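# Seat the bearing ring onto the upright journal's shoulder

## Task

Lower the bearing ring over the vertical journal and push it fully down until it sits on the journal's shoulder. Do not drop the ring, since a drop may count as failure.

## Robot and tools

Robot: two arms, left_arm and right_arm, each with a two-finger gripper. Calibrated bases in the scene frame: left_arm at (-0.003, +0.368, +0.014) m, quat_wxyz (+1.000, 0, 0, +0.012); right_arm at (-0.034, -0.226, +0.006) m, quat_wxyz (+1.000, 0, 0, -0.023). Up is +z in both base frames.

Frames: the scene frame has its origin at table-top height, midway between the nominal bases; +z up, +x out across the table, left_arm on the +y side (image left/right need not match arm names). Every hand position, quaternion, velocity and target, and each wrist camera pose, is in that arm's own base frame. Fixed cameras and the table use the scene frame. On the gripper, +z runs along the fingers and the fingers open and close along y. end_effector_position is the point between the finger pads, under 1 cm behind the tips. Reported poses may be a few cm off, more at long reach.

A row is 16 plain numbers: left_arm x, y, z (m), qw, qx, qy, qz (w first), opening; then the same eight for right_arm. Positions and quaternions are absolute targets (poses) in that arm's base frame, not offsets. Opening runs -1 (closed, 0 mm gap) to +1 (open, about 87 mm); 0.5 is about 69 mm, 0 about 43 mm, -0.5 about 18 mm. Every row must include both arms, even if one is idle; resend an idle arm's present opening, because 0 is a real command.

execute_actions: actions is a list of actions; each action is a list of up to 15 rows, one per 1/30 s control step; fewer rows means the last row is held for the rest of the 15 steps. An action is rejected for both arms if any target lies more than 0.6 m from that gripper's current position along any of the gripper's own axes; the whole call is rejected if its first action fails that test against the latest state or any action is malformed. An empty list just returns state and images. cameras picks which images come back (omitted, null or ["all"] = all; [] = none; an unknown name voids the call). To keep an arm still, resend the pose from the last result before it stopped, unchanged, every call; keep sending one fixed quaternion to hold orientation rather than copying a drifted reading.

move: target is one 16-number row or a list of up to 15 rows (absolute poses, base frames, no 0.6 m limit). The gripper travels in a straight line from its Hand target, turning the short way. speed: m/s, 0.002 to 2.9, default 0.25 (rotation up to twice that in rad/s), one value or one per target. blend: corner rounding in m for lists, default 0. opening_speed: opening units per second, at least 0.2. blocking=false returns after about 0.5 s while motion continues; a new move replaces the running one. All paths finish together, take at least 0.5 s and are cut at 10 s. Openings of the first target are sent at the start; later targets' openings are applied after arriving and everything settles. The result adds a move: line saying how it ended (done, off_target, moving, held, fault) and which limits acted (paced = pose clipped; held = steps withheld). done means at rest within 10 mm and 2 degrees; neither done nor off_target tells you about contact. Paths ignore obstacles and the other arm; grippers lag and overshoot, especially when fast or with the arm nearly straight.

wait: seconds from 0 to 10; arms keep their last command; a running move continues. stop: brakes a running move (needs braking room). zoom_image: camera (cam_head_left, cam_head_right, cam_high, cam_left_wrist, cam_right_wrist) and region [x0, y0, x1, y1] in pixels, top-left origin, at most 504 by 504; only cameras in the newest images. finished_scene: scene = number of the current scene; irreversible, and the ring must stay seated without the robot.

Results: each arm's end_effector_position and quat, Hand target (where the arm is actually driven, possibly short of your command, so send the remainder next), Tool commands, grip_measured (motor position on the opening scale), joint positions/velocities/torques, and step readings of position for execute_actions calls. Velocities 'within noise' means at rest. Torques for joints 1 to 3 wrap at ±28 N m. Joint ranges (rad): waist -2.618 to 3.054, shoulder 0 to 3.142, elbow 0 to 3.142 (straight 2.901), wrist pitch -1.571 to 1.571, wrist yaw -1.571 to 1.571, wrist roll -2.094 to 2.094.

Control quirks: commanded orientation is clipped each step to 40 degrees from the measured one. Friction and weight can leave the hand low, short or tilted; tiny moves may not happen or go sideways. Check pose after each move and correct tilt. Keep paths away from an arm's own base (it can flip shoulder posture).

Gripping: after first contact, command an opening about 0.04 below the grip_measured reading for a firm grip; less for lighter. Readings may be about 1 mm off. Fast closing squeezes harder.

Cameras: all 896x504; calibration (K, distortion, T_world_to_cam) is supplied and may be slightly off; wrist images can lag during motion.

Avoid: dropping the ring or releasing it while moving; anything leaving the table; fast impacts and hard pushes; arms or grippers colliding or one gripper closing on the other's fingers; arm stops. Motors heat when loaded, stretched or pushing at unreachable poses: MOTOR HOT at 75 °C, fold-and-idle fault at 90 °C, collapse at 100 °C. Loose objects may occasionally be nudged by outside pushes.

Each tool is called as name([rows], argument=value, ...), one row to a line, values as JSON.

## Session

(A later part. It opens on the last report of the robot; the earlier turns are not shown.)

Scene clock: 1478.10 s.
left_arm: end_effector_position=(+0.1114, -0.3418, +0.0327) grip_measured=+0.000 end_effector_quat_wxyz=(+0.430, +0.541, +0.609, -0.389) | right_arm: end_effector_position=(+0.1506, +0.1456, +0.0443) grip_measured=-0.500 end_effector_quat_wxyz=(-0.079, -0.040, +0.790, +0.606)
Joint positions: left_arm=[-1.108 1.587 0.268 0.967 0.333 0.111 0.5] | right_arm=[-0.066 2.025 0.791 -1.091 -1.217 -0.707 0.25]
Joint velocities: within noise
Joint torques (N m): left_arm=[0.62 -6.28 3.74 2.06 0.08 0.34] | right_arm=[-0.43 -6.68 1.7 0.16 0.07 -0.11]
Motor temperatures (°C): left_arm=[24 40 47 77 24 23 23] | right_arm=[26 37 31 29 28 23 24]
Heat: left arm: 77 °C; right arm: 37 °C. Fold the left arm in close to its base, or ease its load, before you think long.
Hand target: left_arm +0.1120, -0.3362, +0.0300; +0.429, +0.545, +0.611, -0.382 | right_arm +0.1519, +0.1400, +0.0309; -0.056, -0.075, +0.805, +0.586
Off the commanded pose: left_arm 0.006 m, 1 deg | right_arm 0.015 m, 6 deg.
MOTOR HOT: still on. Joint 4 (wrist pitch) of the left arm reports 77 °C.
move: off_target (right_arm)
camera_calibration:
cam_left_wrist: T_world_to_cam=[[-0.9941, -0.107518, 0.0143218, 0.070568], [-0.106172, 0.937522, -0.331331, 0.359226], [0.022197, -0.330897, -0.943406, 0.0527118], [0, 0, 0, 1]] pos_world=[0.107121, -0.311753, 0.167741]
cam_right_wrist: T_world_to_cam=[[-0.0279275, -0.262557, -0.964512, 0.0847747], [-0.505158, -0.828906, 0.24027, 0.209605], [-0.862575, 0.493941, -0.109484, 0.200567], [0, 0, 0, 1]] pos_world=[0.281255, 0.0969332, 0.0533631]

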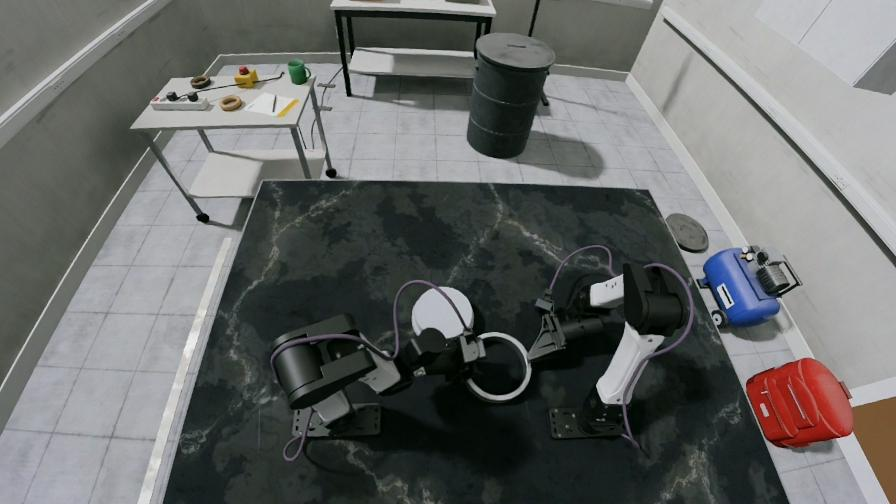

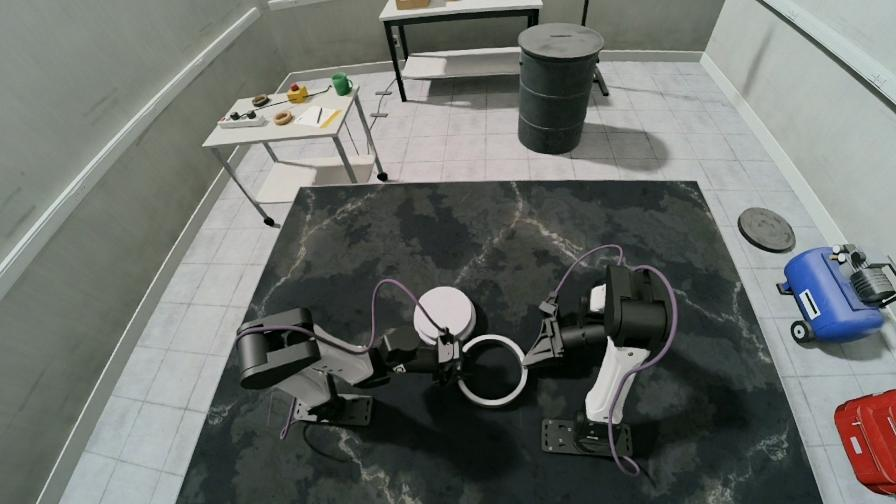

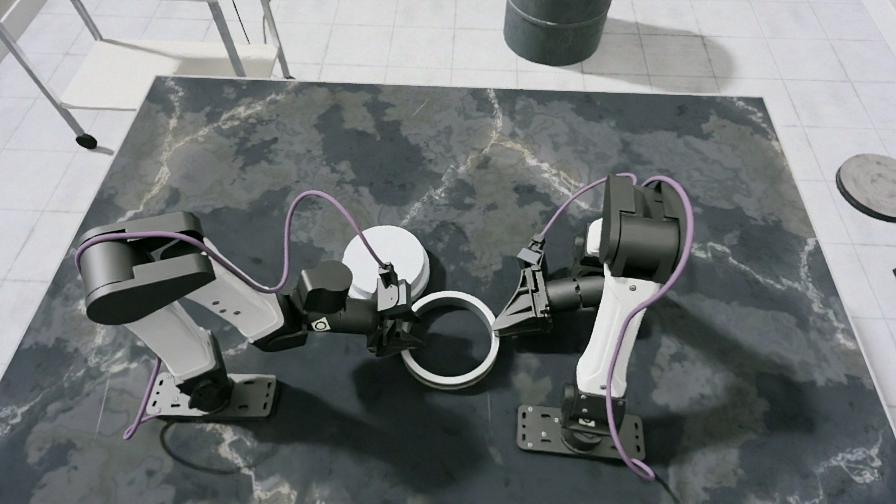

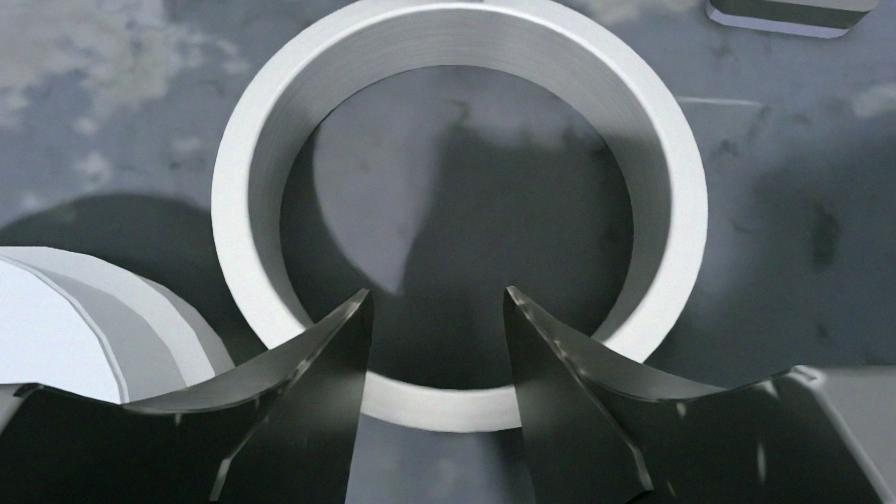

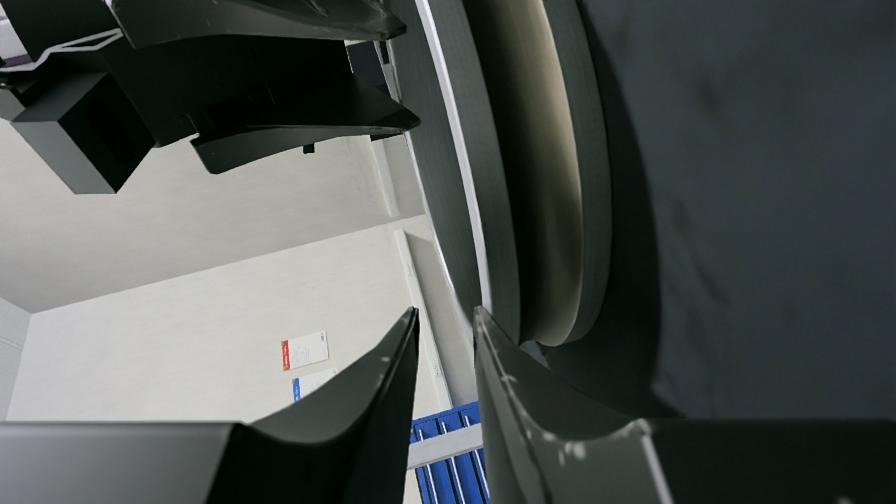

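move([
  [0.1114,-0.335,0.08,0.4283,0.5449,0.6116,-0.3816,0,0.155,0.125,0.05,-0.0543,-0.0747,0.8056,0.5852,-0.5],
  [0.105,-0.27,0.15,0.4283,0.5449,0.6116,-0.3816,0,0.164,0.085,0.08,-0.0543,-0.0747,0.8056,0.5852,-0.5],
], speed=0.15, cameras=["cam_high"])

Scene clock: 1483.33 s.
left_arm: end_effector_position=(+0.1014, -0.2668, +0.1383) grip_measured=+0.000 end_effector_quat_wxyz=(+0.417, +0.542, +0.622, -0.382) | right_arm: end_effector_position=(+0.1612, +0.0881, +0.0795) grip_measured=-0.500 end_effector_quat_wxyz=(-0.060, -0.064, +0.803, +0.589)
Joint positions: left_arm=[-0.947 0.757 0.421 -0.082 0.473 0.175 0.5] | right_arm=[-0.29 1.992 0.95 -1.495 -1.017 -1.017 0.25]
Joint velocities: within noise
Joint torques (N m): left_arm=[0.49 -0.12 10.71 2.23 0.21 0.36] | right_arm=[-0.14 -5.68 4.71 -1.06 -0.18 -0.22]
Motor temperatures (°C): left_arm=[24 40 46 71 24 23 23] | right_arm=[26 37 31 28 27 23 24]
Heat: left arm: 71 °C; right arm: 37 °C.
Hand target: left_arm +0.1049, -0.2698, +0.1500; +0.428, +0.545, +0.612, -0.382 | right_arm +0.1640, +0.0850, +0.0800; -0.054, -0.074, +0.806, +0.585
Off the commanded pose: left_arm 0.013 m, 2 deg | right_arm 0.004 m, 2 deg.
MOTOR HOT: cleared for the motors of the left arm.
move: off_target (left_arm)
Images, in order (width x height): cam_high 896x504.

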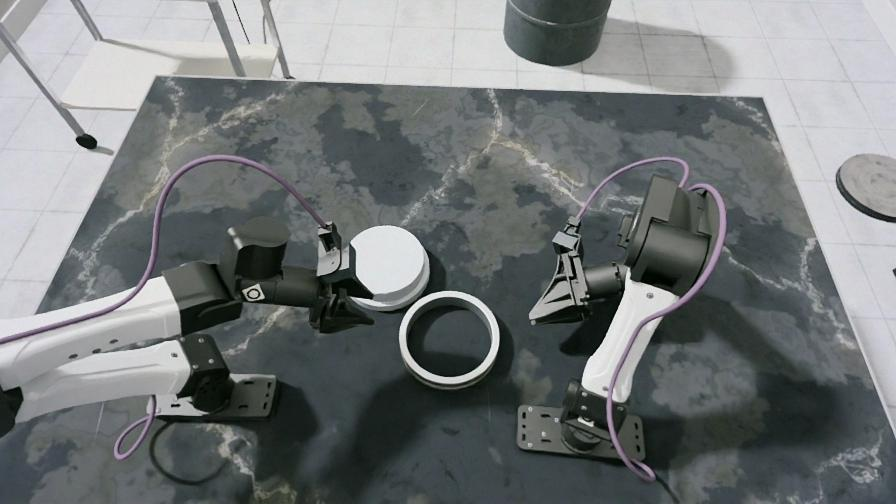

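move(target=[0.13,-0.24,0.19,0,0.6652,0.7466,0,0,0.164,0.085,0.08,-0.0543,-0.0747,0.8056,0.5852,-0.5], speed=0.3, cameras=["cam_high"])

Scene clock: 1489.73 s.
left_arm: end_effector_position=(+0.1289, -0.2377, +0.1860) grip_measured=+0.000 end_effector_quat_wxyz=(+0.005, +0.666, +0.746, -0.007) | right_arm: end_effector_position=(+0.1611, +0.0881, +0.0796) grip_measured=-0.500 end_effector_quat_wxyz=(-0.060, -0.064, +0.803, +0.589)
Joint positions: left_arm=[-1.119 1.728 1.736 -1.565 0.009 0.339 0.5] | right_arm=[-0.29 1.992 0.95 -1.496 -1.016 -1.017 0.25]
Joint velocities: within noise
Joint torques (N m): left_arm=[-0.46 -6.75 8.77 0.37 -0.01 0.08] | right_arm=[-0.17 -5.67 4.68 -1.06 -0.18 -0.2]
Motor temperatures (°C): left_arm=[24 39 45 66 24 23 23] | right_arm=[26 37 31 28 27 23 24]
Heat: left arm: 66 °C; right arm: 37 °C.
Hand target: left_arm +0.1299, -0.2399, +0.1896; +0.009, +0.665, +0.746, -0.003 | right_arm +0.1640, +0.0850, +0.0800; -0.054, -0.075, +0.806, +0.585
Off the commanded pose: left_arm 0.005 m, 1 deg | right_arm 0.004 m, 2 deg.
joint sent to its limit (left arm) — joint 4 (wrist pitch), lower limit. The joint targets still meet the commanded pose.
move: done
Images, in order (width x height): cam_high 896x504.

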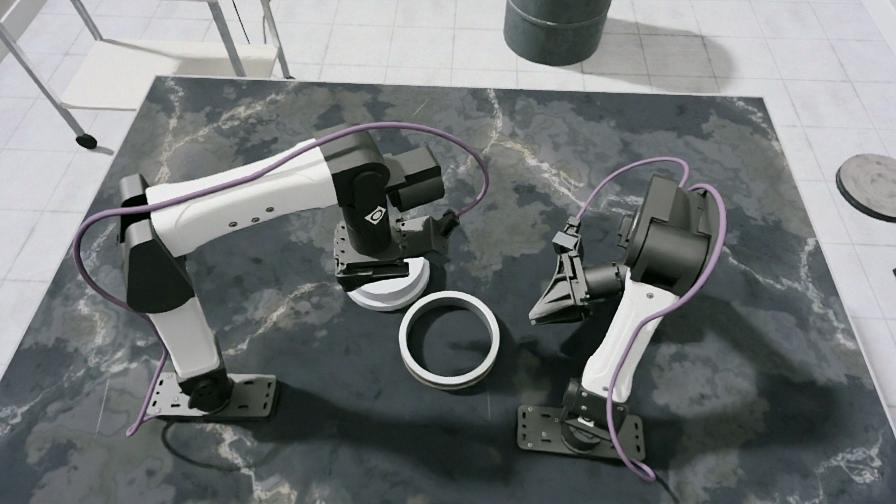

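wait(seconds=10, cameras=[])

wait(seconds=10, cameras=[])

move([
  [0.093,-0.262,0.13,0.4283,0.5449,0.6116,-0.3816,0,0.160,0.10,0.04,-0.0543,-0.0747,0.8056,0.5852,-0.5],
  [0.094,-0.272,0.022,0.4283,0.5449,0.6116,-0.3816,0,0.156,0.118,0.026,-0.0543,-0.0747,0.8056,0.5852,-0.5],
], speed=0.2)

Scene clock: 1528.07 s.
left_arm: end_effector_position=(+0.1288, -0.2373, +0.1861) grip_measured=+0.000 end_effector_quat_wxyz=(+0.004, +0.666, +0.746, -0.006) | right_arm: end_effector_position=(+0.1611, +0.0881, +0.0797) grip_measured=-0.500 end_effector_quat_wxyz=(-0.060, -0.064, +0.803, +0.589)
Joint positions: left_arm=[-1.119 1.728 1.736 -1.566 0.008 0.339 0.5] | right_arm=[-0.29 1.992 0.95 -1.496 -1.016 -1.017 0.25]
Joint velocities: within noise
Joint torques (N m): left_arm=[-0.47 -6.74 8.75 0.36 -0.04 0.08] | right_arm=[-0.16 -5.65 4.7 -1.04 -0.19 -0.2]
Motor temperatures (°C): left_arm=[24 39 45 52 24 23 23] | right_arm=[26 37 31 29 26 23 24]
Heat: left arm: 52 °C; right arm: 37 °C.
Hand target: left_arm +0.1299, -0.2399, +0.1896; +0.009, +0.665, +0.746, -0.003 | right_arm +0.1640, +0.0850, +0.0800; -0.054, -0.074, +0.806, +0.585
Tool commands: left_gripper/opening=+0.0 right_gripper/opening=-0.5
Off the commanded pose: left_arm 0.005 m, 1 deg | right_arm 0.004 m, 2 deg.
wait: 10.00 s; at rest from the start
No camera images: "cameras" was empty.

Scene clock: 1538.07 s.
left_arm: end_effector_position=(+0.1288, -0.2373, +0.1861) grip_measured=+0.000 end_effector_quat_wxyz=(+0.004, +0.666, +0.746, -0.006) | right_arm: end_effector_position=(+0.1611, +0.0881, +0.0797) grip_measured=-0.500 end_effector_quat_wxyz=(-0.060, -0.064, +0.803, +0.589)
Joint positions: left_arm=[-1.119 1.728 1.736 -1.566 0.008 0.339 0.5] | right_arm=[-0.29 1.992 0.95 -1.496 -1.016 -1.017 0.25]
Joint velocities: within noise
Joint torques (N m): left_arm=[-0.47 -6.75 8.76 0.36 -0.04 0.08] | right_arm=[-0.14 -5.64 4.7 -1.05 -0.19 -0.2]
Motor temperatures (°C): left_arm=[24 39 45 51 24 23 23] | right_arm=[26 37 31 29 26 23 24]
Heat: left arm: 51 °C; right arm: 37 °C.
Hand target: left_arm +0.1299, -0.2399, +0.1896; +0.009, +0.665, +0.746, -0.003 | right_arm +0.1640, +0.0850, +0.0800; -0.054, -0.074, +0.806, +0.585
Tool commands: left_gripper/opening=+0.0 right_gripper/opening=-0.5
Off the commanded pose: left_arm 0.005 m, 1 deg | right_arm 0.004 m, 2 deg.
wait: 10.00 s; at rest by 0.17 s
No camera images: "cameras" was empty.

Scene clock: 1543.13 s.
left_arm: end_effector_position=(+0.0955, -0.2729, +0.0235) grip_measured=+0.000 end_effector_quat_wxyz=(+0.428, +0.546, +0.611, -0.381) | right_arm: end_effector_position=(+0.1566, +0.1136, +0.0357) grip_measured=-0.500 end_effector_quat_wxyz=(-0.064, -0.069, +0.806, +0.585)
Joint positions: left_arm=[-1.005 1.3 0.021 0.894 0.422 0.167 0.5] | right_arm=[-0.183 2.068 0.86 -1.211 -1.086 -0.885 0.25]
Joint velocities: within noise
Joint torques (N m): left_arm=[-0.47 -1.35 4.25 2.46 0.07 0.11] | right_arm=[1.65 -4.48 0.79 -0.13 -0.49 0.02]
Motor temperatures (°C): left_arm=[24 39 44 52 24 23 23] | right_arm=[26 37 31 28 26 23 24]
Heat: left arm: 52 °C; right arm: 37 °C.
Hand target: left_arm +0.0940, -0.2719, +0.0220; +0.428, +0.545, +0.612, -0.381 | right_arm +0.1558, +0.1175, +0.0267; -0.055, -0.075, +0.805, +0.586
Off the commanded pose: left_arm 0.002 m, 0 deg | right_arm 0.011 m, 1 deg.
move: off_target (right_arm)
camera_calibration:
cam_left_wrist: T_world_to_cam=[[-0.994114, -0.108277, 0.0035538, 0.0624012], [-0.103858, 0.943185, -0.31562, 0.290817], [0.0308227, -0.314132, -0.948879, 0.0710957], [0, 0, 0, 1]] pos_world=[0.0900464, -0.245204, 0.159027]
cam_right_wrist: T_world_to_cam=[[0.0407137, -0.307953, -0.95053, 0.0621176], [-0.497474, -0.831271, 0.248008, 0.186966], [-0.866523, 0.462766, -0.187043, 0.227587], [0, 0, 0, 1]] pos_world=[0.287691, 0.0692291, 0.0552442]

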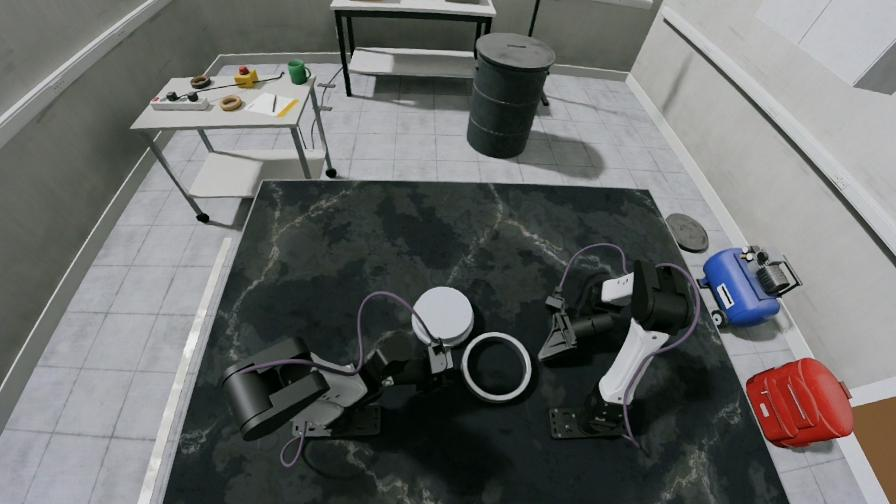

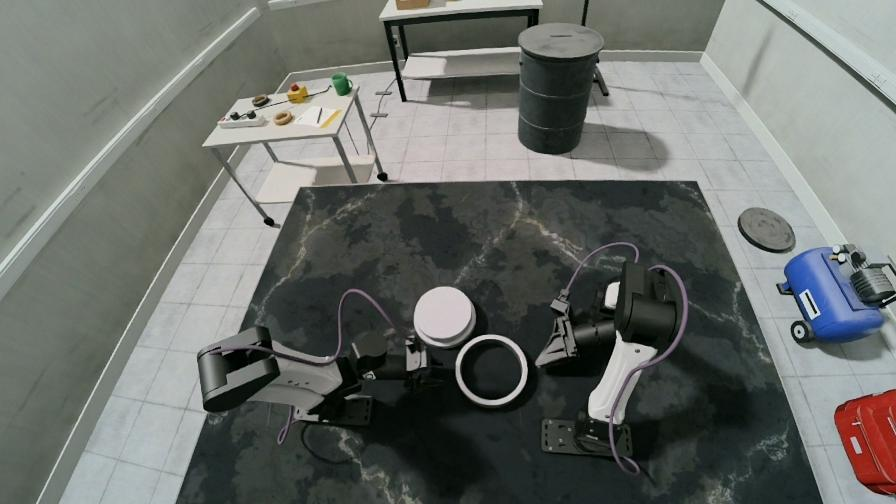

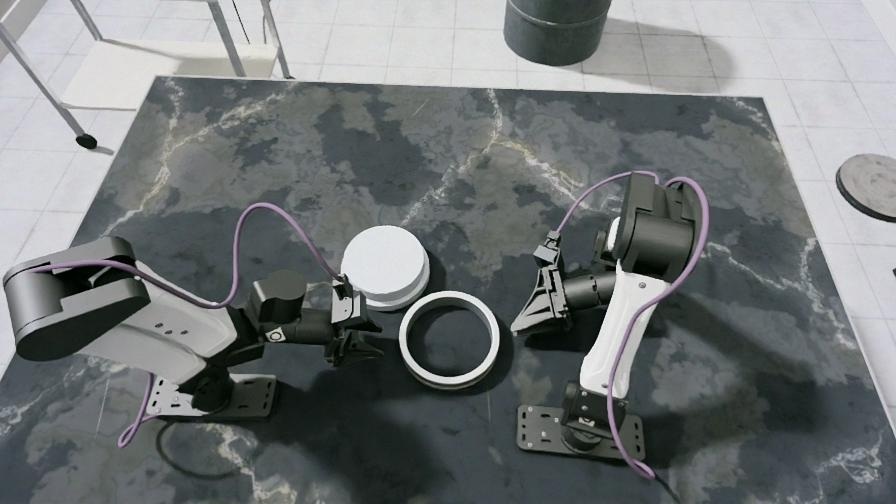

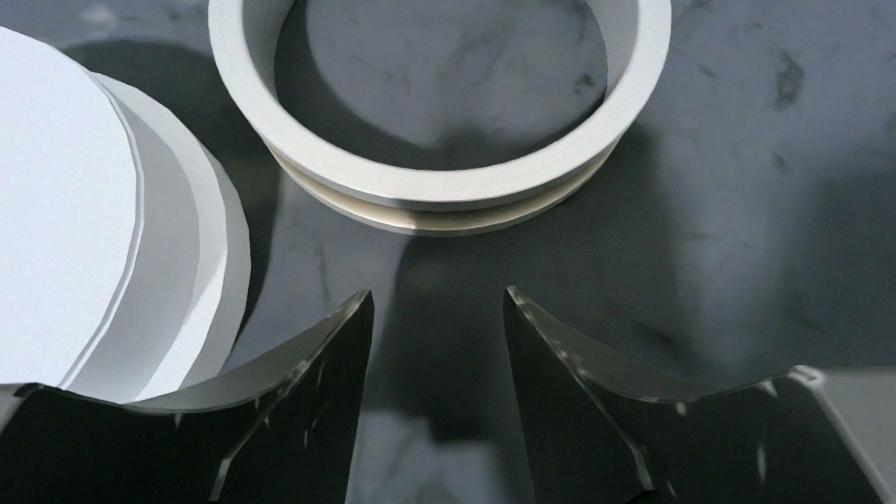

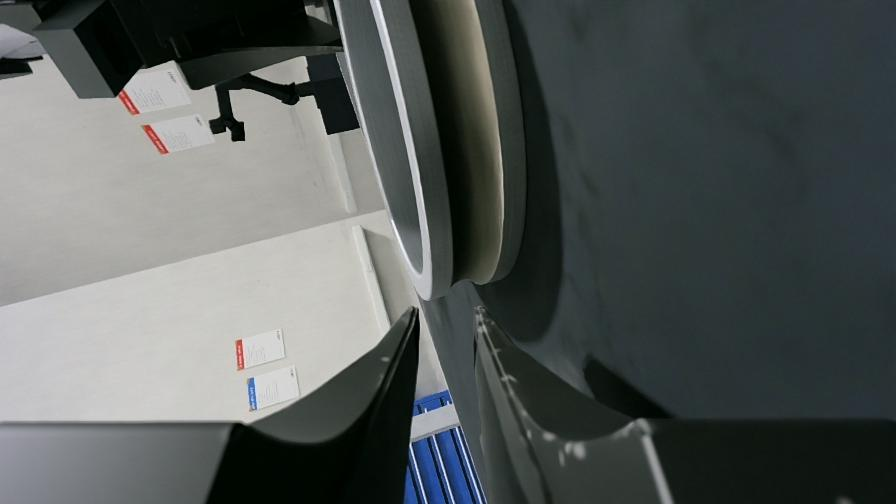

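move([
  [0.097,-0.305,0.022,0.4283,0.5449,0.6116,-0.3816,0,0.152,0.142,0.025,-0.0543,-0.0747,0.8056,0.5852,-0.5],
  [0.101,-0.335,0.035,0.4699,0.5171,0.5803,-0.4186,0,0.150,0.156,0.032,-0.0582,-0.0717,0.7738,0.6265,-0.5],
  [0.111,-0.360,0.08,0.5092,0.4865,0.5460,-0.4537,0,0.149,0.160,0.06,-0.0582,-0.0717,0.7738,0.6265,-0.5],
  [0.116,-0.367,0.12,0.5092,0.4865,0.5460,-0.4537,0,0.149,0.162,0.08,-0.0606,-0.0696,0.7515,0.6531,-0.5],
], speed=0.06, cameras=["cam_high","cam_left_wrist","cam_right_wrist"])

Scene clock: 1551.10 s.
left_arm: end_effector_position=(+0.0947, -0.3129, +0.0356) grip_measured=+0.000 end_effector_quat_wxyz=(+0.398, +0.518, +0.645, -0.397) | right_arm: end_effector_position=(+0.1486, +0.1393, +0.0351) grip_measured=-0.499 end_effector_quat_wxyz=(-0.034, -0.151, +0.791, +0.592)
Joint positions: left_arm=[-1.106 1.381 0.19 0.791 0.329 0.028 0.5] | right_arm=[-0.051 2.016 0.824 -1.133 -1.152 -0.931 0.251]
Joint velocities: within noise
Joint torques (N m): left_arm=[-0.53 -6.78 13.5 4.55 0.25 0.21] | right_arm=[2.26 -5.34 3.38 -2.09 -1.87 0.28]
Motor temperatures (°C): left_arm=[24 39 43 56 24 23 23] | right_arm=[26 37 31 28 26 23 24]
Heat: left arm: 56 °C; right arm: 37 °C.
Hand target: left_arm +0.1102, -0.3534, +0.1218; +0.506, +0.490, +0.549, -0.450 | right_arm +0.1530, +0.1565, +0.0722; -0.057, -0.066, +0.760, +0.645
Off the commanded pose: left_arm 0.102 m, 19 deg | right_arm 0.050 m, 13 deg.
move: off_target (left_arm, right_arm)
camera_calibration:
cam_left_wrist: T_world_to_cam=[[-0.984069, -0.14327, 0.105267, 0.0416434], [-0.167979, 0.94321, -0.286596, 0.337298], [-0.0582278, -0.299713, -0.952251, 0.0830628], [0, 0, 0, 1]] pos_world=[0.102476, -0.287282, 0.171381]
cam_right_wrist: T_world_to_cam=[[0.202596, -0.253792, -0.945804, 0.0380411], [-0.440513, -0.886213, 0.143441, 0.207339], [-0.874588, 0.387578, -0.291342, 0.224005], [0, 0, 0, 1]] pos_world=[0.27954, 0.106581, 0.0715005]
Images, in order (width x height): cam_high 896x504, cam_left_wrist 896x504, cam_right_wrist 896x504.

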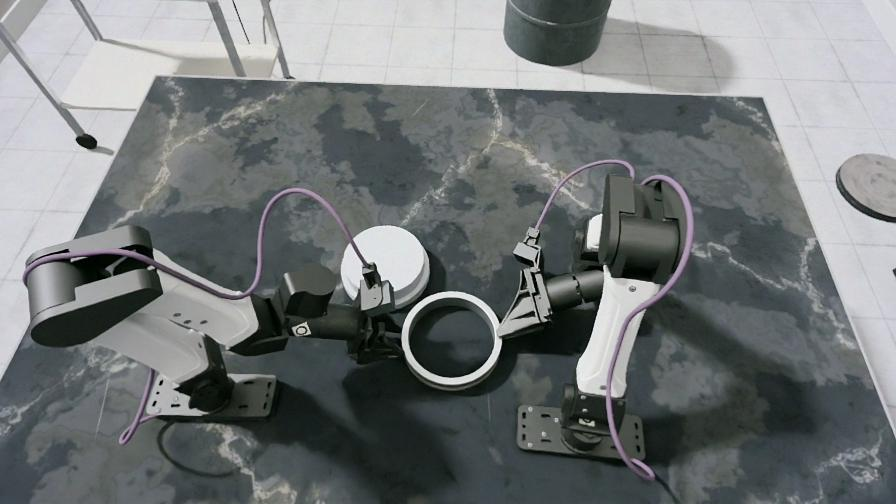

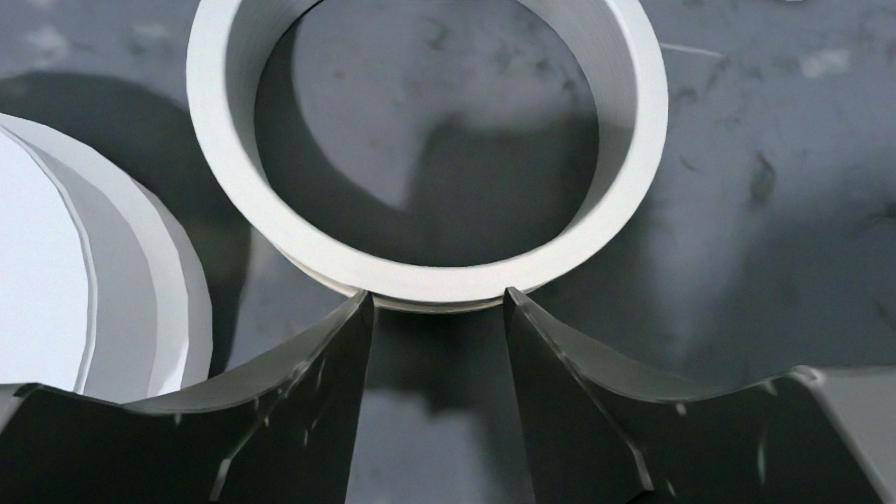

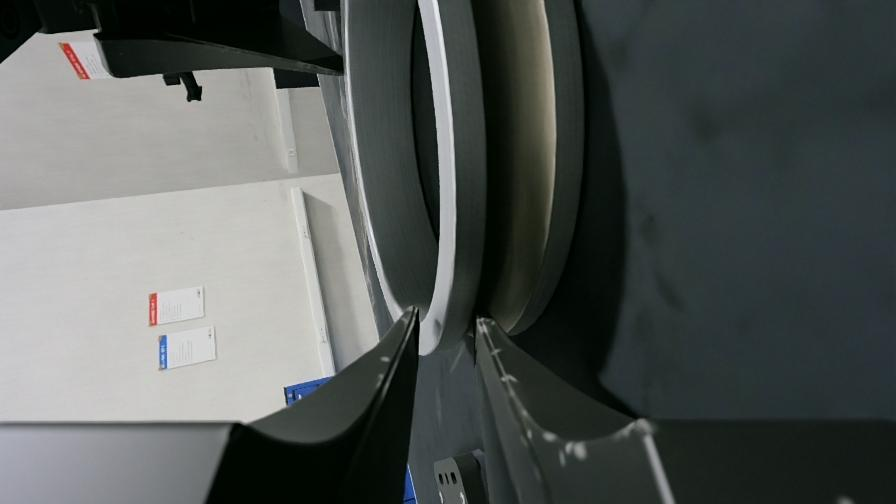

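move([
  [0.117,-0.368,0.15,0.5504,0.4494,0.5044,-0.4904,0,0.149,0.161,0.103,-0.0606,-0.0696,0.7515,0.6531,-0.5],
], speed=0.06, cameras=["cam_high","cam_left_wrist","cam_right_wrist"])

Scene clock: 1556.00 s.
left_arm: end_effector_position=(+0.1134, -0.3628, +0.1409) grip_measured=+0.000 end_effector_quat_wxyz=(+0.542, +0.455, +0.514, -0.486) | right_arm: end_effector_position=(+0.1432, +0.1591, +0.0978) grip_measured=-0.500 end_effector_quat_wxyz=(-0.080, -0.056, +0.754, +0.650)
Joint positions: left_arm=[-1.106 1.467 0.253 1.276 0.349 -0.028 0.5] | right_arm=[-0.016 1.956 0.831 -1.414 -1.315 -0.935 0.25]
Joint velocities: within noise
Joint torques (N m): left_arm=[0.36 -3.1 7.57 2.5 0.06 0.11] | right_arm=[0.79 -6.71 4.41 -0.88 -0.48 -0.16]
Motor temperatures (°C): left_arm=[24 38 43 59 24 23 23] | right_arm=[26 37 31 29 27 23 24]
Heat: left arm: 59 °C; right arm: 37 °C.
Hand target: left_arm +0.1169, -0.3677, +0.1501; +0.550, +0.450, +0.505, -0.490 | right_arm +0.1488, +0.1609, +0.1030; -0.061, -0.069, +0.752, +0.653
Off the commanded pose: left_arm 0.011 m, 2 deg | right_arm 0.008 m, 3 deg.
move: off_target (left_arm, right_arm)
camera_calibration:
cam_left_wrist: T_world_to_cam=[[-0.994207, -0.107063, 0.00951989, 0.0696406], [-0.0861212, 0.740472, -0.666547, 0.388396], [0.064313, -0.663505, -0.745403, -0.00561151], [0, 0, 0, 1]] pos_world=[0.103047, -0.283864, 0.254038]
cam_right_wrist: T_world_to_cam=[[-0.0142254, -0.150767, -0.988467, 0.122329], [-0.488657, -0.861425, 0.138422, 0.216935], [-0.87236, 0.48499, -0.0614192, 0.191529], [0, 0, 0, 1]] pos_world=[0.27483, 0.112427, 0.102653]
Images, in order (width x height): cam_high 896x504, cam_left_wrist 896x504, cam_right_wrist 896x504.

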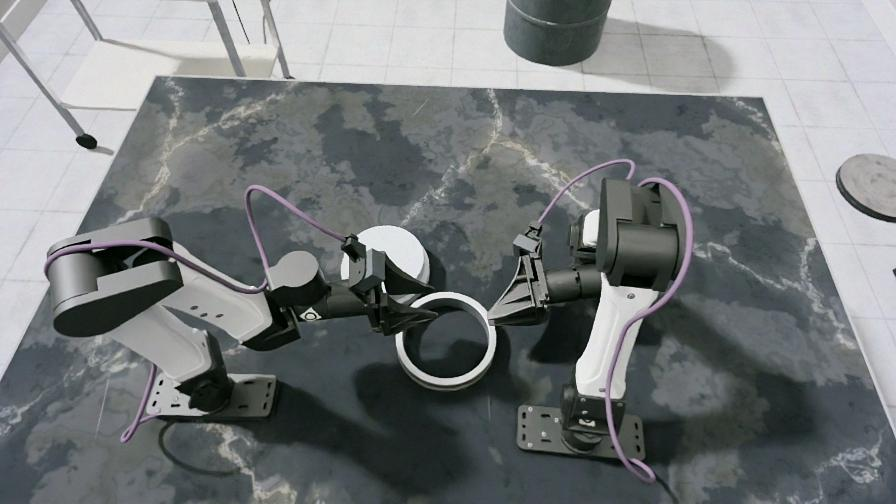

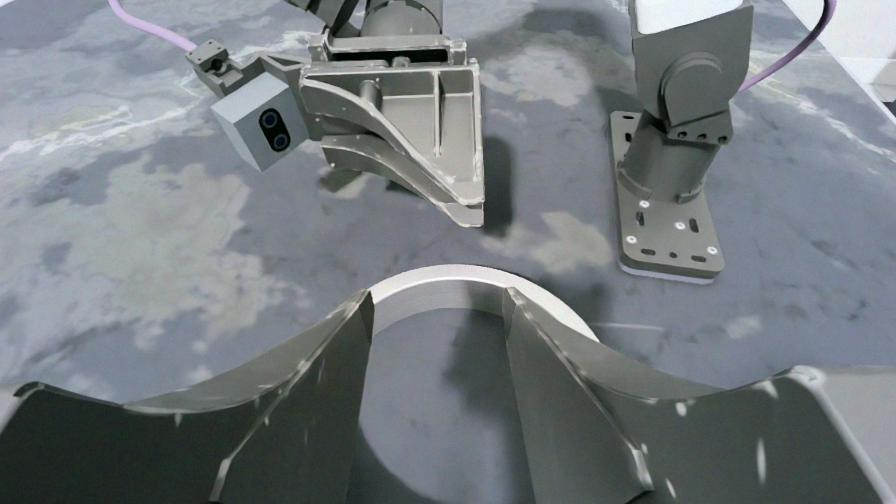

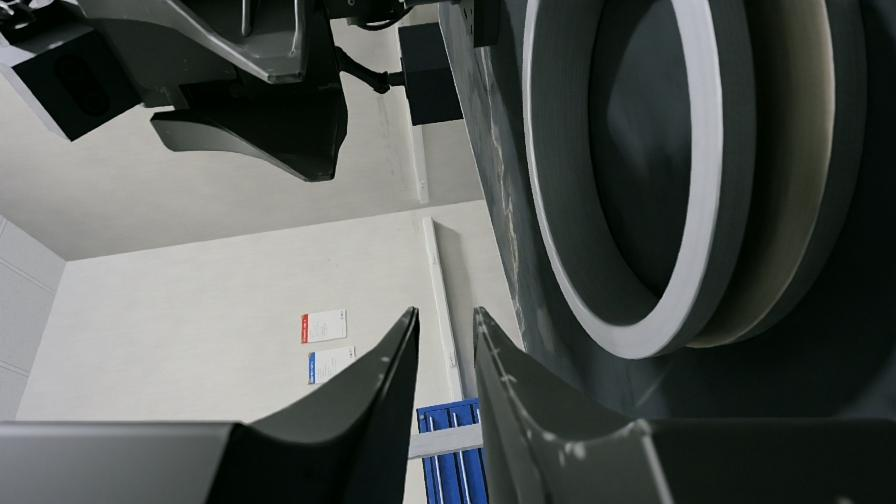

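move([
  [0.094,-0.30,0.14,0.4283,0.5449,0.6116,-0.3816,0,0.158,0.11,0.09,-0.0543,-0.0747,0.8056,0.5852,-0.5],
  [0.093,-0.268,0.06,0.4283,0.5449,0.6116,-0.3816,0,0.164,0.09,0.04,-0.0543,-0.0747,0.8056,0.5852,-0.5],
  [0.093,-0.270,0.020,0.4283,0.5449,0.6116,-0.3816,0,0.164,0.09,0.04,-0.0543,-0.0747,0.8056,0.5852,-0.5],
  [0.105,-0.342,0.024,0.4283,0.5449,0.6116,-0.3816,0,0.164,0.09,0.035,-0.0543,-0.0747,0.8056,0.5852,-0.5],
], speed=[0.2,0.2,0.1,0.05], cameras=["cam_high","cam_left_wrist","cam_right_wrist"])

Scene clock: 1578.17 s.
left_arm: end_effector_position=(+0.0992, -0.3287, +0.0123) grip_measured=+0.000 end_effector_quat_wxyz=(+0.408, +0.553, +0.622, -0.375) | right_arm: end_effector_position=(+0.1599, +0.0932, +0.0439) grip_measured=-0.500 end_effector_quat_wxyz=(-0.065, -0.061, +0.802, +0.590)
Joint positions: left_arm=[-1.136 1.606 0.225 0.965 0.308 0.117 0.5] | right_arm=[-0.271 2.101 0.915 -1.345 -1.031 -0.996 0.25]
Joint velocities: within noise
Joint torques (N m): left_arm=[-0.61 -3.67 7.35 2.64 -0.03 0.08] | right_arm=[-0.09 -4.31 3.71 -0.65 -0.19 -0.2]
Motor temperatures (°C): left_arm=[24 37 41 56 24 23 23] | right_arm=[26 39 31 28 26 23 24]
Heat: left arm: 56 °C; right arm: 39 °C.
Hand target: left_arm +0.1047, -0.3413, +0.0245; +0.428, +0.545, +0.612, -0.382 | right_arm +0.1640, +0.0900, +0.0353; -0.054, -0.075, +0.806, +0.585
Off the commanded pose: left_arm 0.019 m, 3 deg | right_arm 0.010 m, 2 deg.
move: off_target (left_arm)
camera_calibration:
cam_left_wrist: T_world_to_cam=[[-0.994646, -0.101326, 0.0203142, 0.0622469], [-0.103021, 0.956746, -0.272073, 0.344077], [0.00813235, -0.272709, -0.962062, 0.0586959], [0, 0, 0, 1]] pos_world=[0.0968835, -0.30688, 0.148819]
cam_right_wrist: T_world_to_cam=[[0.0252469, -0.296336, -0.95475, 0.0651], [-0.504281, -0.828413, 0.243789, 0.170577], [-0.86317, 0.475308, -0.170352, 0.238926], [0, 0, 0, 1]] pos_world=[0.290609, 0.0470363, 0.061271]
Images, in order (width x height): cam_high 896x504, cam_left_wrist 896x504, cam_right_wrist 896x504.

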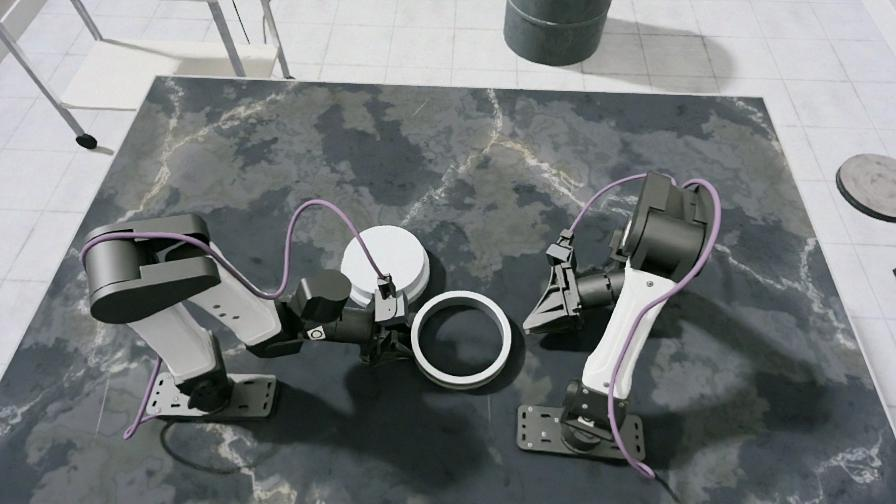

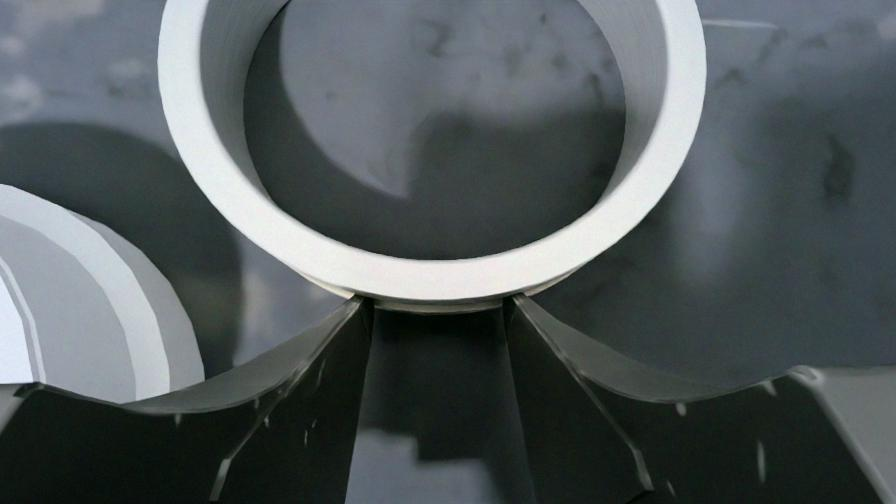

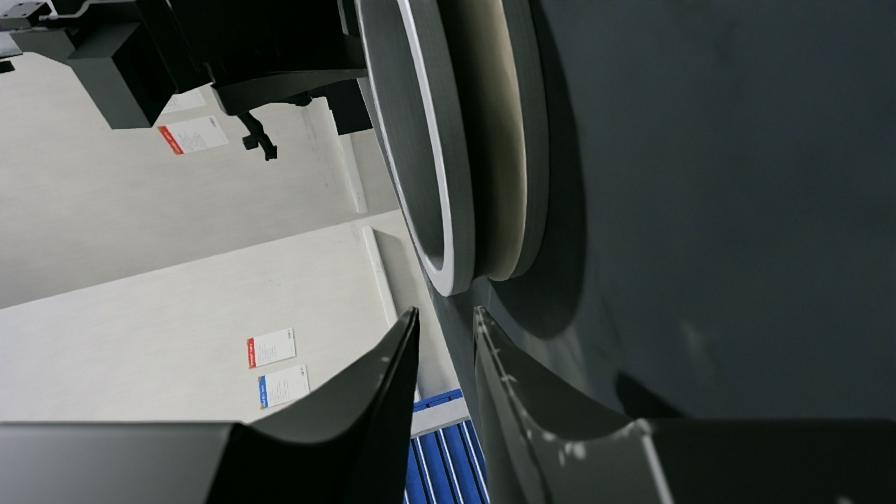

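move([
  [0.107,-0.352,0.030,0.4699,0.5171,0.5803,-0.4186,0,0.150,0.130,0.026,-0.0543,-0.0747,0.8056,0.5852,-0.5],
  [0.110,-0.372,0.05,0.4898,0.5020,0.5635,-0.4364,0,0.149,0.146,0.035,-0.0582,-0.0717,0.7738,0.6265,-0.5],
  [0.114,-0.384,0.085,0.5092,0.4865,0.5460,-0.4537,0,0.149,0.150,0.06,-0.0606,-0.0696,0.7515,0.6531,-0.5],
], speed=0.06, cameras=["cam_left_wrist","cam_right_wrist"])

Scene clock: 1587.57 s.
left_arm: end_effector_position=(+0.1013, -0.3372, +0.0155) grip_measured=+0.000 end_effector_quat_wxyz=(+0.427, +0.523, +0.619, -0.400) | right_arm: end_effector_position=(+0.1564, +0.1191, +0.0296) grip_measured=-0.499 end_effector_quat_wxyz=(-0.028, -0.148, +0.794, +0.589)
Joint positions: left_arm=[-1.136 1.71 0.209 1.165 0.303 0.052 0.5] | right_arm=[-0.138 2.075 0.873 -1.212 -1.094 -1.038 0.251]
Joint velocities: within noise
Joint torques (N m): left_arm=[-1.24 -8.68 11.15 3.98 0.16 -0.18] | right_arm=[4.57 -2.7 0.57 -1.8 -1.83 0.11]
Motor temperatures (°C): left_arm=[24 37 41 58 24 23 23] | right_arm=[26 38 31 28 26 23 24]
Heat: left arm: 58 °C; right arm: 38 °C.
Hand target: left_arm +0.1104, -0.3753, +0.0858; +0.506, +0.489, +0.547, -0.454 | right_arm +0.1526, +0.1419, +0.0555; -0.059, -0.065, +0.761, +0.643
Off the commanded pose: left_arm 0.085 m, 15 deg | right_arm 0.044 m, 13 deg.
move: off_target (left_arm, right_arm)
camera_calibration:
cam_left_wrist: T_world_to_cam=[[-0.990528, -0.126047, 0.054462, 0.0540584], [-0.137107, 0.929479, -0.342448, 0.348732], [-0.00745675, -0.346671, -0.937957, 0.0358145], [0, 0, 0, 1]] pos_world=[0.101627, -0.30491, 0.150071]
cam_right_wrist: T_world_to_cam=[[0.207038, -0.263789, -0.942099, 0.0264838], [-0.452815, -0.879448, 0.146734, 0.194634], [-0.867234, 0.396217, -0.301527, 0.235112], [0, 0, 0, 1]] pos_world=[0.286547, 0.0850016, 0.0672832]
Images, in order (width x height): cam_left_wrist 896x504, cam_right_wrist 896x504.

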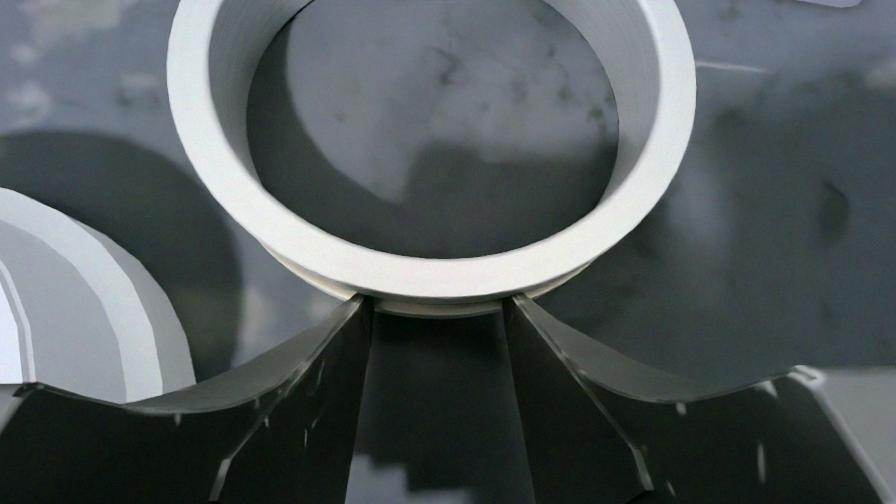

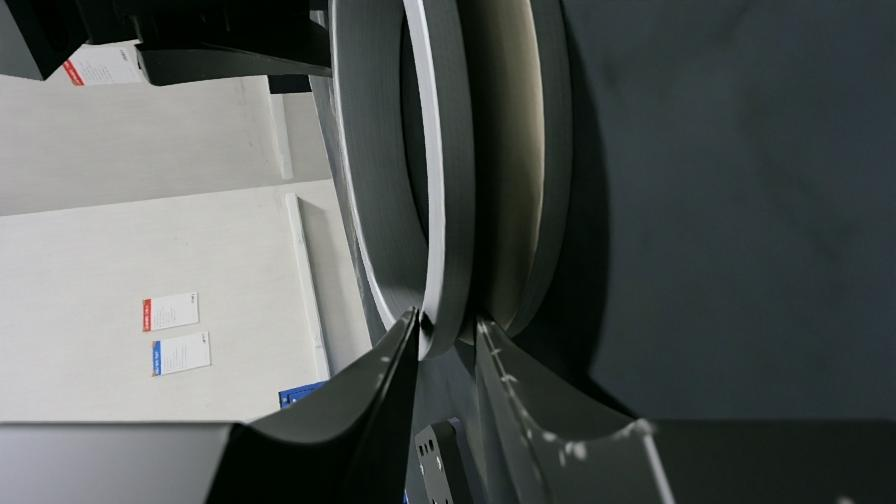

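Now stepwise lift.

move(target=[0.115,-0.386,0.110,0.5092,0.4865,0.5460,-0.4537,0,0.147,0.152,0.085,-0.0606,-0.0696,0.7515,0.6531,-0.5], speed=0.05, cameras=["cam_left_wrist","cam_right_wrist"])

Scene clock: 1590.80 s.
left_arm: end_effector_position=(+0.0938, -0.3278, +0.0199) grip_measured=+0.000 end_effector_quat_wxyz=(+0.392, +0.529, +0.643, -0.391) | right_arm: end_effector_position=(+0.1559, +0.1280, +0.0357) grip_measured=-0.499 end_effector_quat_wxyz=(-0.029, -0.150, +0.785, +0.600)
Joint positions: left_arm=[-1.141 1.541 0.229 0.895 0.305 0.037 0.5] | right_arm=[-0.105 2.073 0.875 -1.229 -1.132 -1.046 0.251]
Joint velocities: within noise
Joint torques (N m): left_arm=[-0.85 -9.14 12.77 4.64 0.13 0.02] | right_arm=[3.04 -7.73 0.39 -2.34 -1.63 0.19]
Motor temperatures (°C): left_arm=[24 37 42 60 24 23 23] | right_arm=[26 38 31 29 27 23 24]
Heat: left arm: 60 °C; right arm: 38 °C.
Hand target: left_arm +0.1092, -0.3726, +0.1113; +0.505, +0.490, +0.548, -0.452 | right_arm +0.1513, +0.1460, +0.0751; -0.059, -0.066, +0.758, +0.646
Off the commanded pose: left_arm 0.109 m, 19 deg | right_arm 0.056 m, 12 deg.
move: off_target (left_arm, right_arm)
camera_calibration:
cam_left_wrist: T_world_to_cam=[[-0.987235, -0.128848, 0.0936254, 0.0455492], [-0.149654, 0.951609, -0.26841, 0.347471], [-0.0545106, -0.278995, -0.958744, 0.0701601], [0, 0, 0, 1]] pos_world=[0.100793, -0.305213, 0.156266]
cam_right_wrist: T_world_to_cam=[[0.205302, -0.235608, -0.949916, 0.0316892], [-0.447018, -0.886008, 0.123144, 0.202136], [-0.870647, 0.399348, -0.28722, 0.232575], [0, 0, 0, 1]] pos_world=[0.286343, 0.0936821, 0.0720104]
Images, in order (width x height): cam_left_wrist 896x504, cam_right_wrist 896x504.

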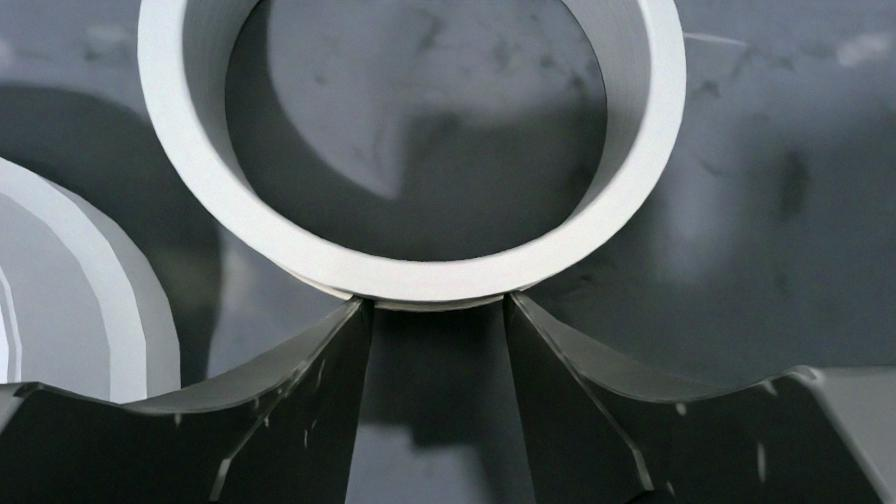

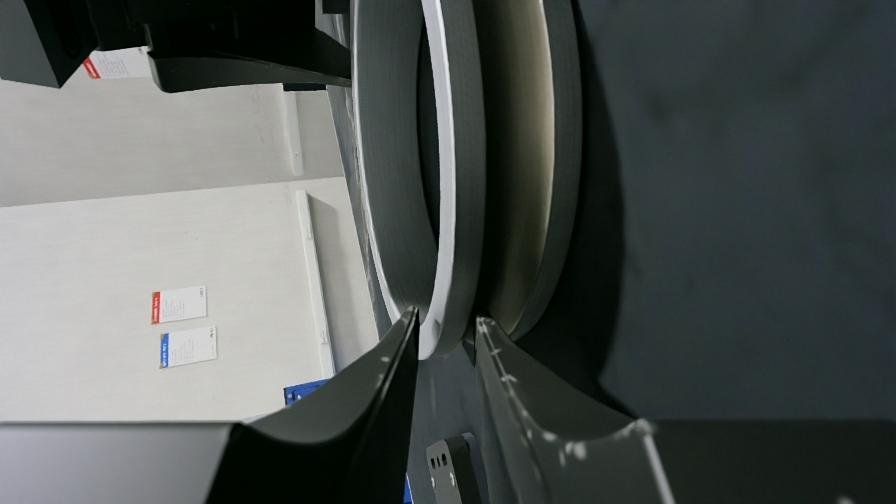

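move(target=[0.118,-0.390,0.130,0.5092,0.4865,0.5460,-0.4537,0,0.147,0.152,0.090,-0.0606,-0.0696,0.7515,0.6531,-0.5], speed=0.05, cameras=["cam_left_wrist","cam_right_wrist"])

Scene clock: 1595.20 s.
left_arm: end_effector_position=(+0.1196, -0.3847, +0.1246) grip_measured=+0.000 end_effector_quat_wxyz=(+0.506, +0.488, +0.553, -0.447) | right_arm: end_effector_position=(+0.1480, +0.1497, +0.0843) grip_measured=-0.500 end_effector_quat_wxyz=(-0.066, -0.072, +0.754, +0.650)
Joint positions: left_arm=[-1.142 1.473 0.393 0.986 0.303 0.027 0.5] | right_arm=[-0.056 2.027 0.854 -1.43 -1.28 -1.045 0.25]
Joint velocities: within noise
Joint torques (N m): left_arm=[-0.64 -3.82 7.43 2.55 0.08 0.11] | right_arm=[0.65 -7.15 1.68 -0.99 -0.46 -0.05]
Motor temperatures (°C): left_arm=[24 38 42 63 24 23 23] | right_arm=[26 38 31 30 27 23 24]
Heat: left arm: 63 °C; right arm: 38 °C.
Hand target: left_arm +0.1179, -0.3898, +0.1301; +0.509, +0.487, +0.546, -0.454 | right_arm +0.1470, +0.1519, +0.0898; -0.061, -0.070, +0.752, +0.653
Off the commanded pose: left_arm 0.008 m, 1 deg | right_arm 0.006 m, 1 deg.
move: done
camera_calibration:
cam_left_wrist: T_world_to_cam=[[-0.992985, -0.118119, 0.00528033, 0.0696602], [-0.10156, 0.829206, -0.549639, 0.415692], [0.0605443, -0.54632, -0.835386, 0.0240917], [0, 0, 0, 1]] pos_world=[0.10993, -0.323304, 0.248239]
cam_right_wrist: T_world_to_cam=[[0.0272, -0.146215, -0.988879, 0.100822], [-0.489476, -0.864485, 0.114359, 0.215684], [-0.871592, 0.480922, -0.0950827, 0.202693], [0, 0, 0, 1]] pos_world=[0.279495, 0.103717, 0.0943083]
Images, in order (width x height): cam_left_wrist 896x504, cam_right_wrist 896x504.

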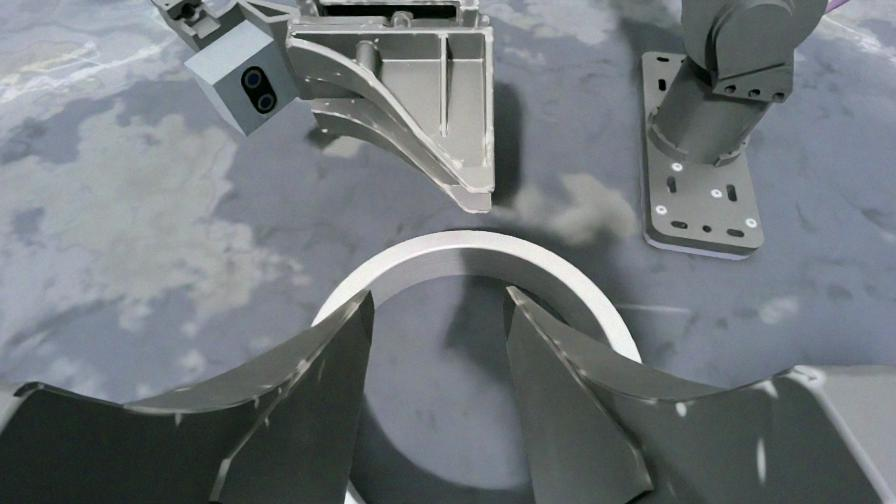

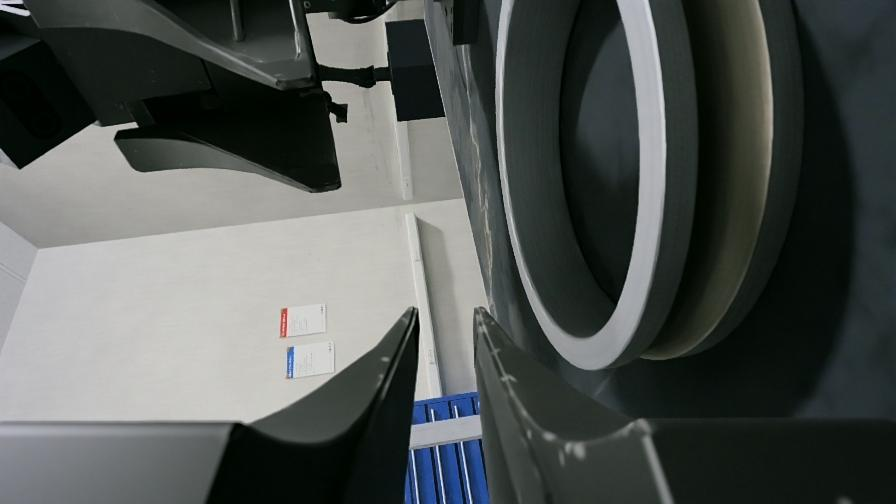

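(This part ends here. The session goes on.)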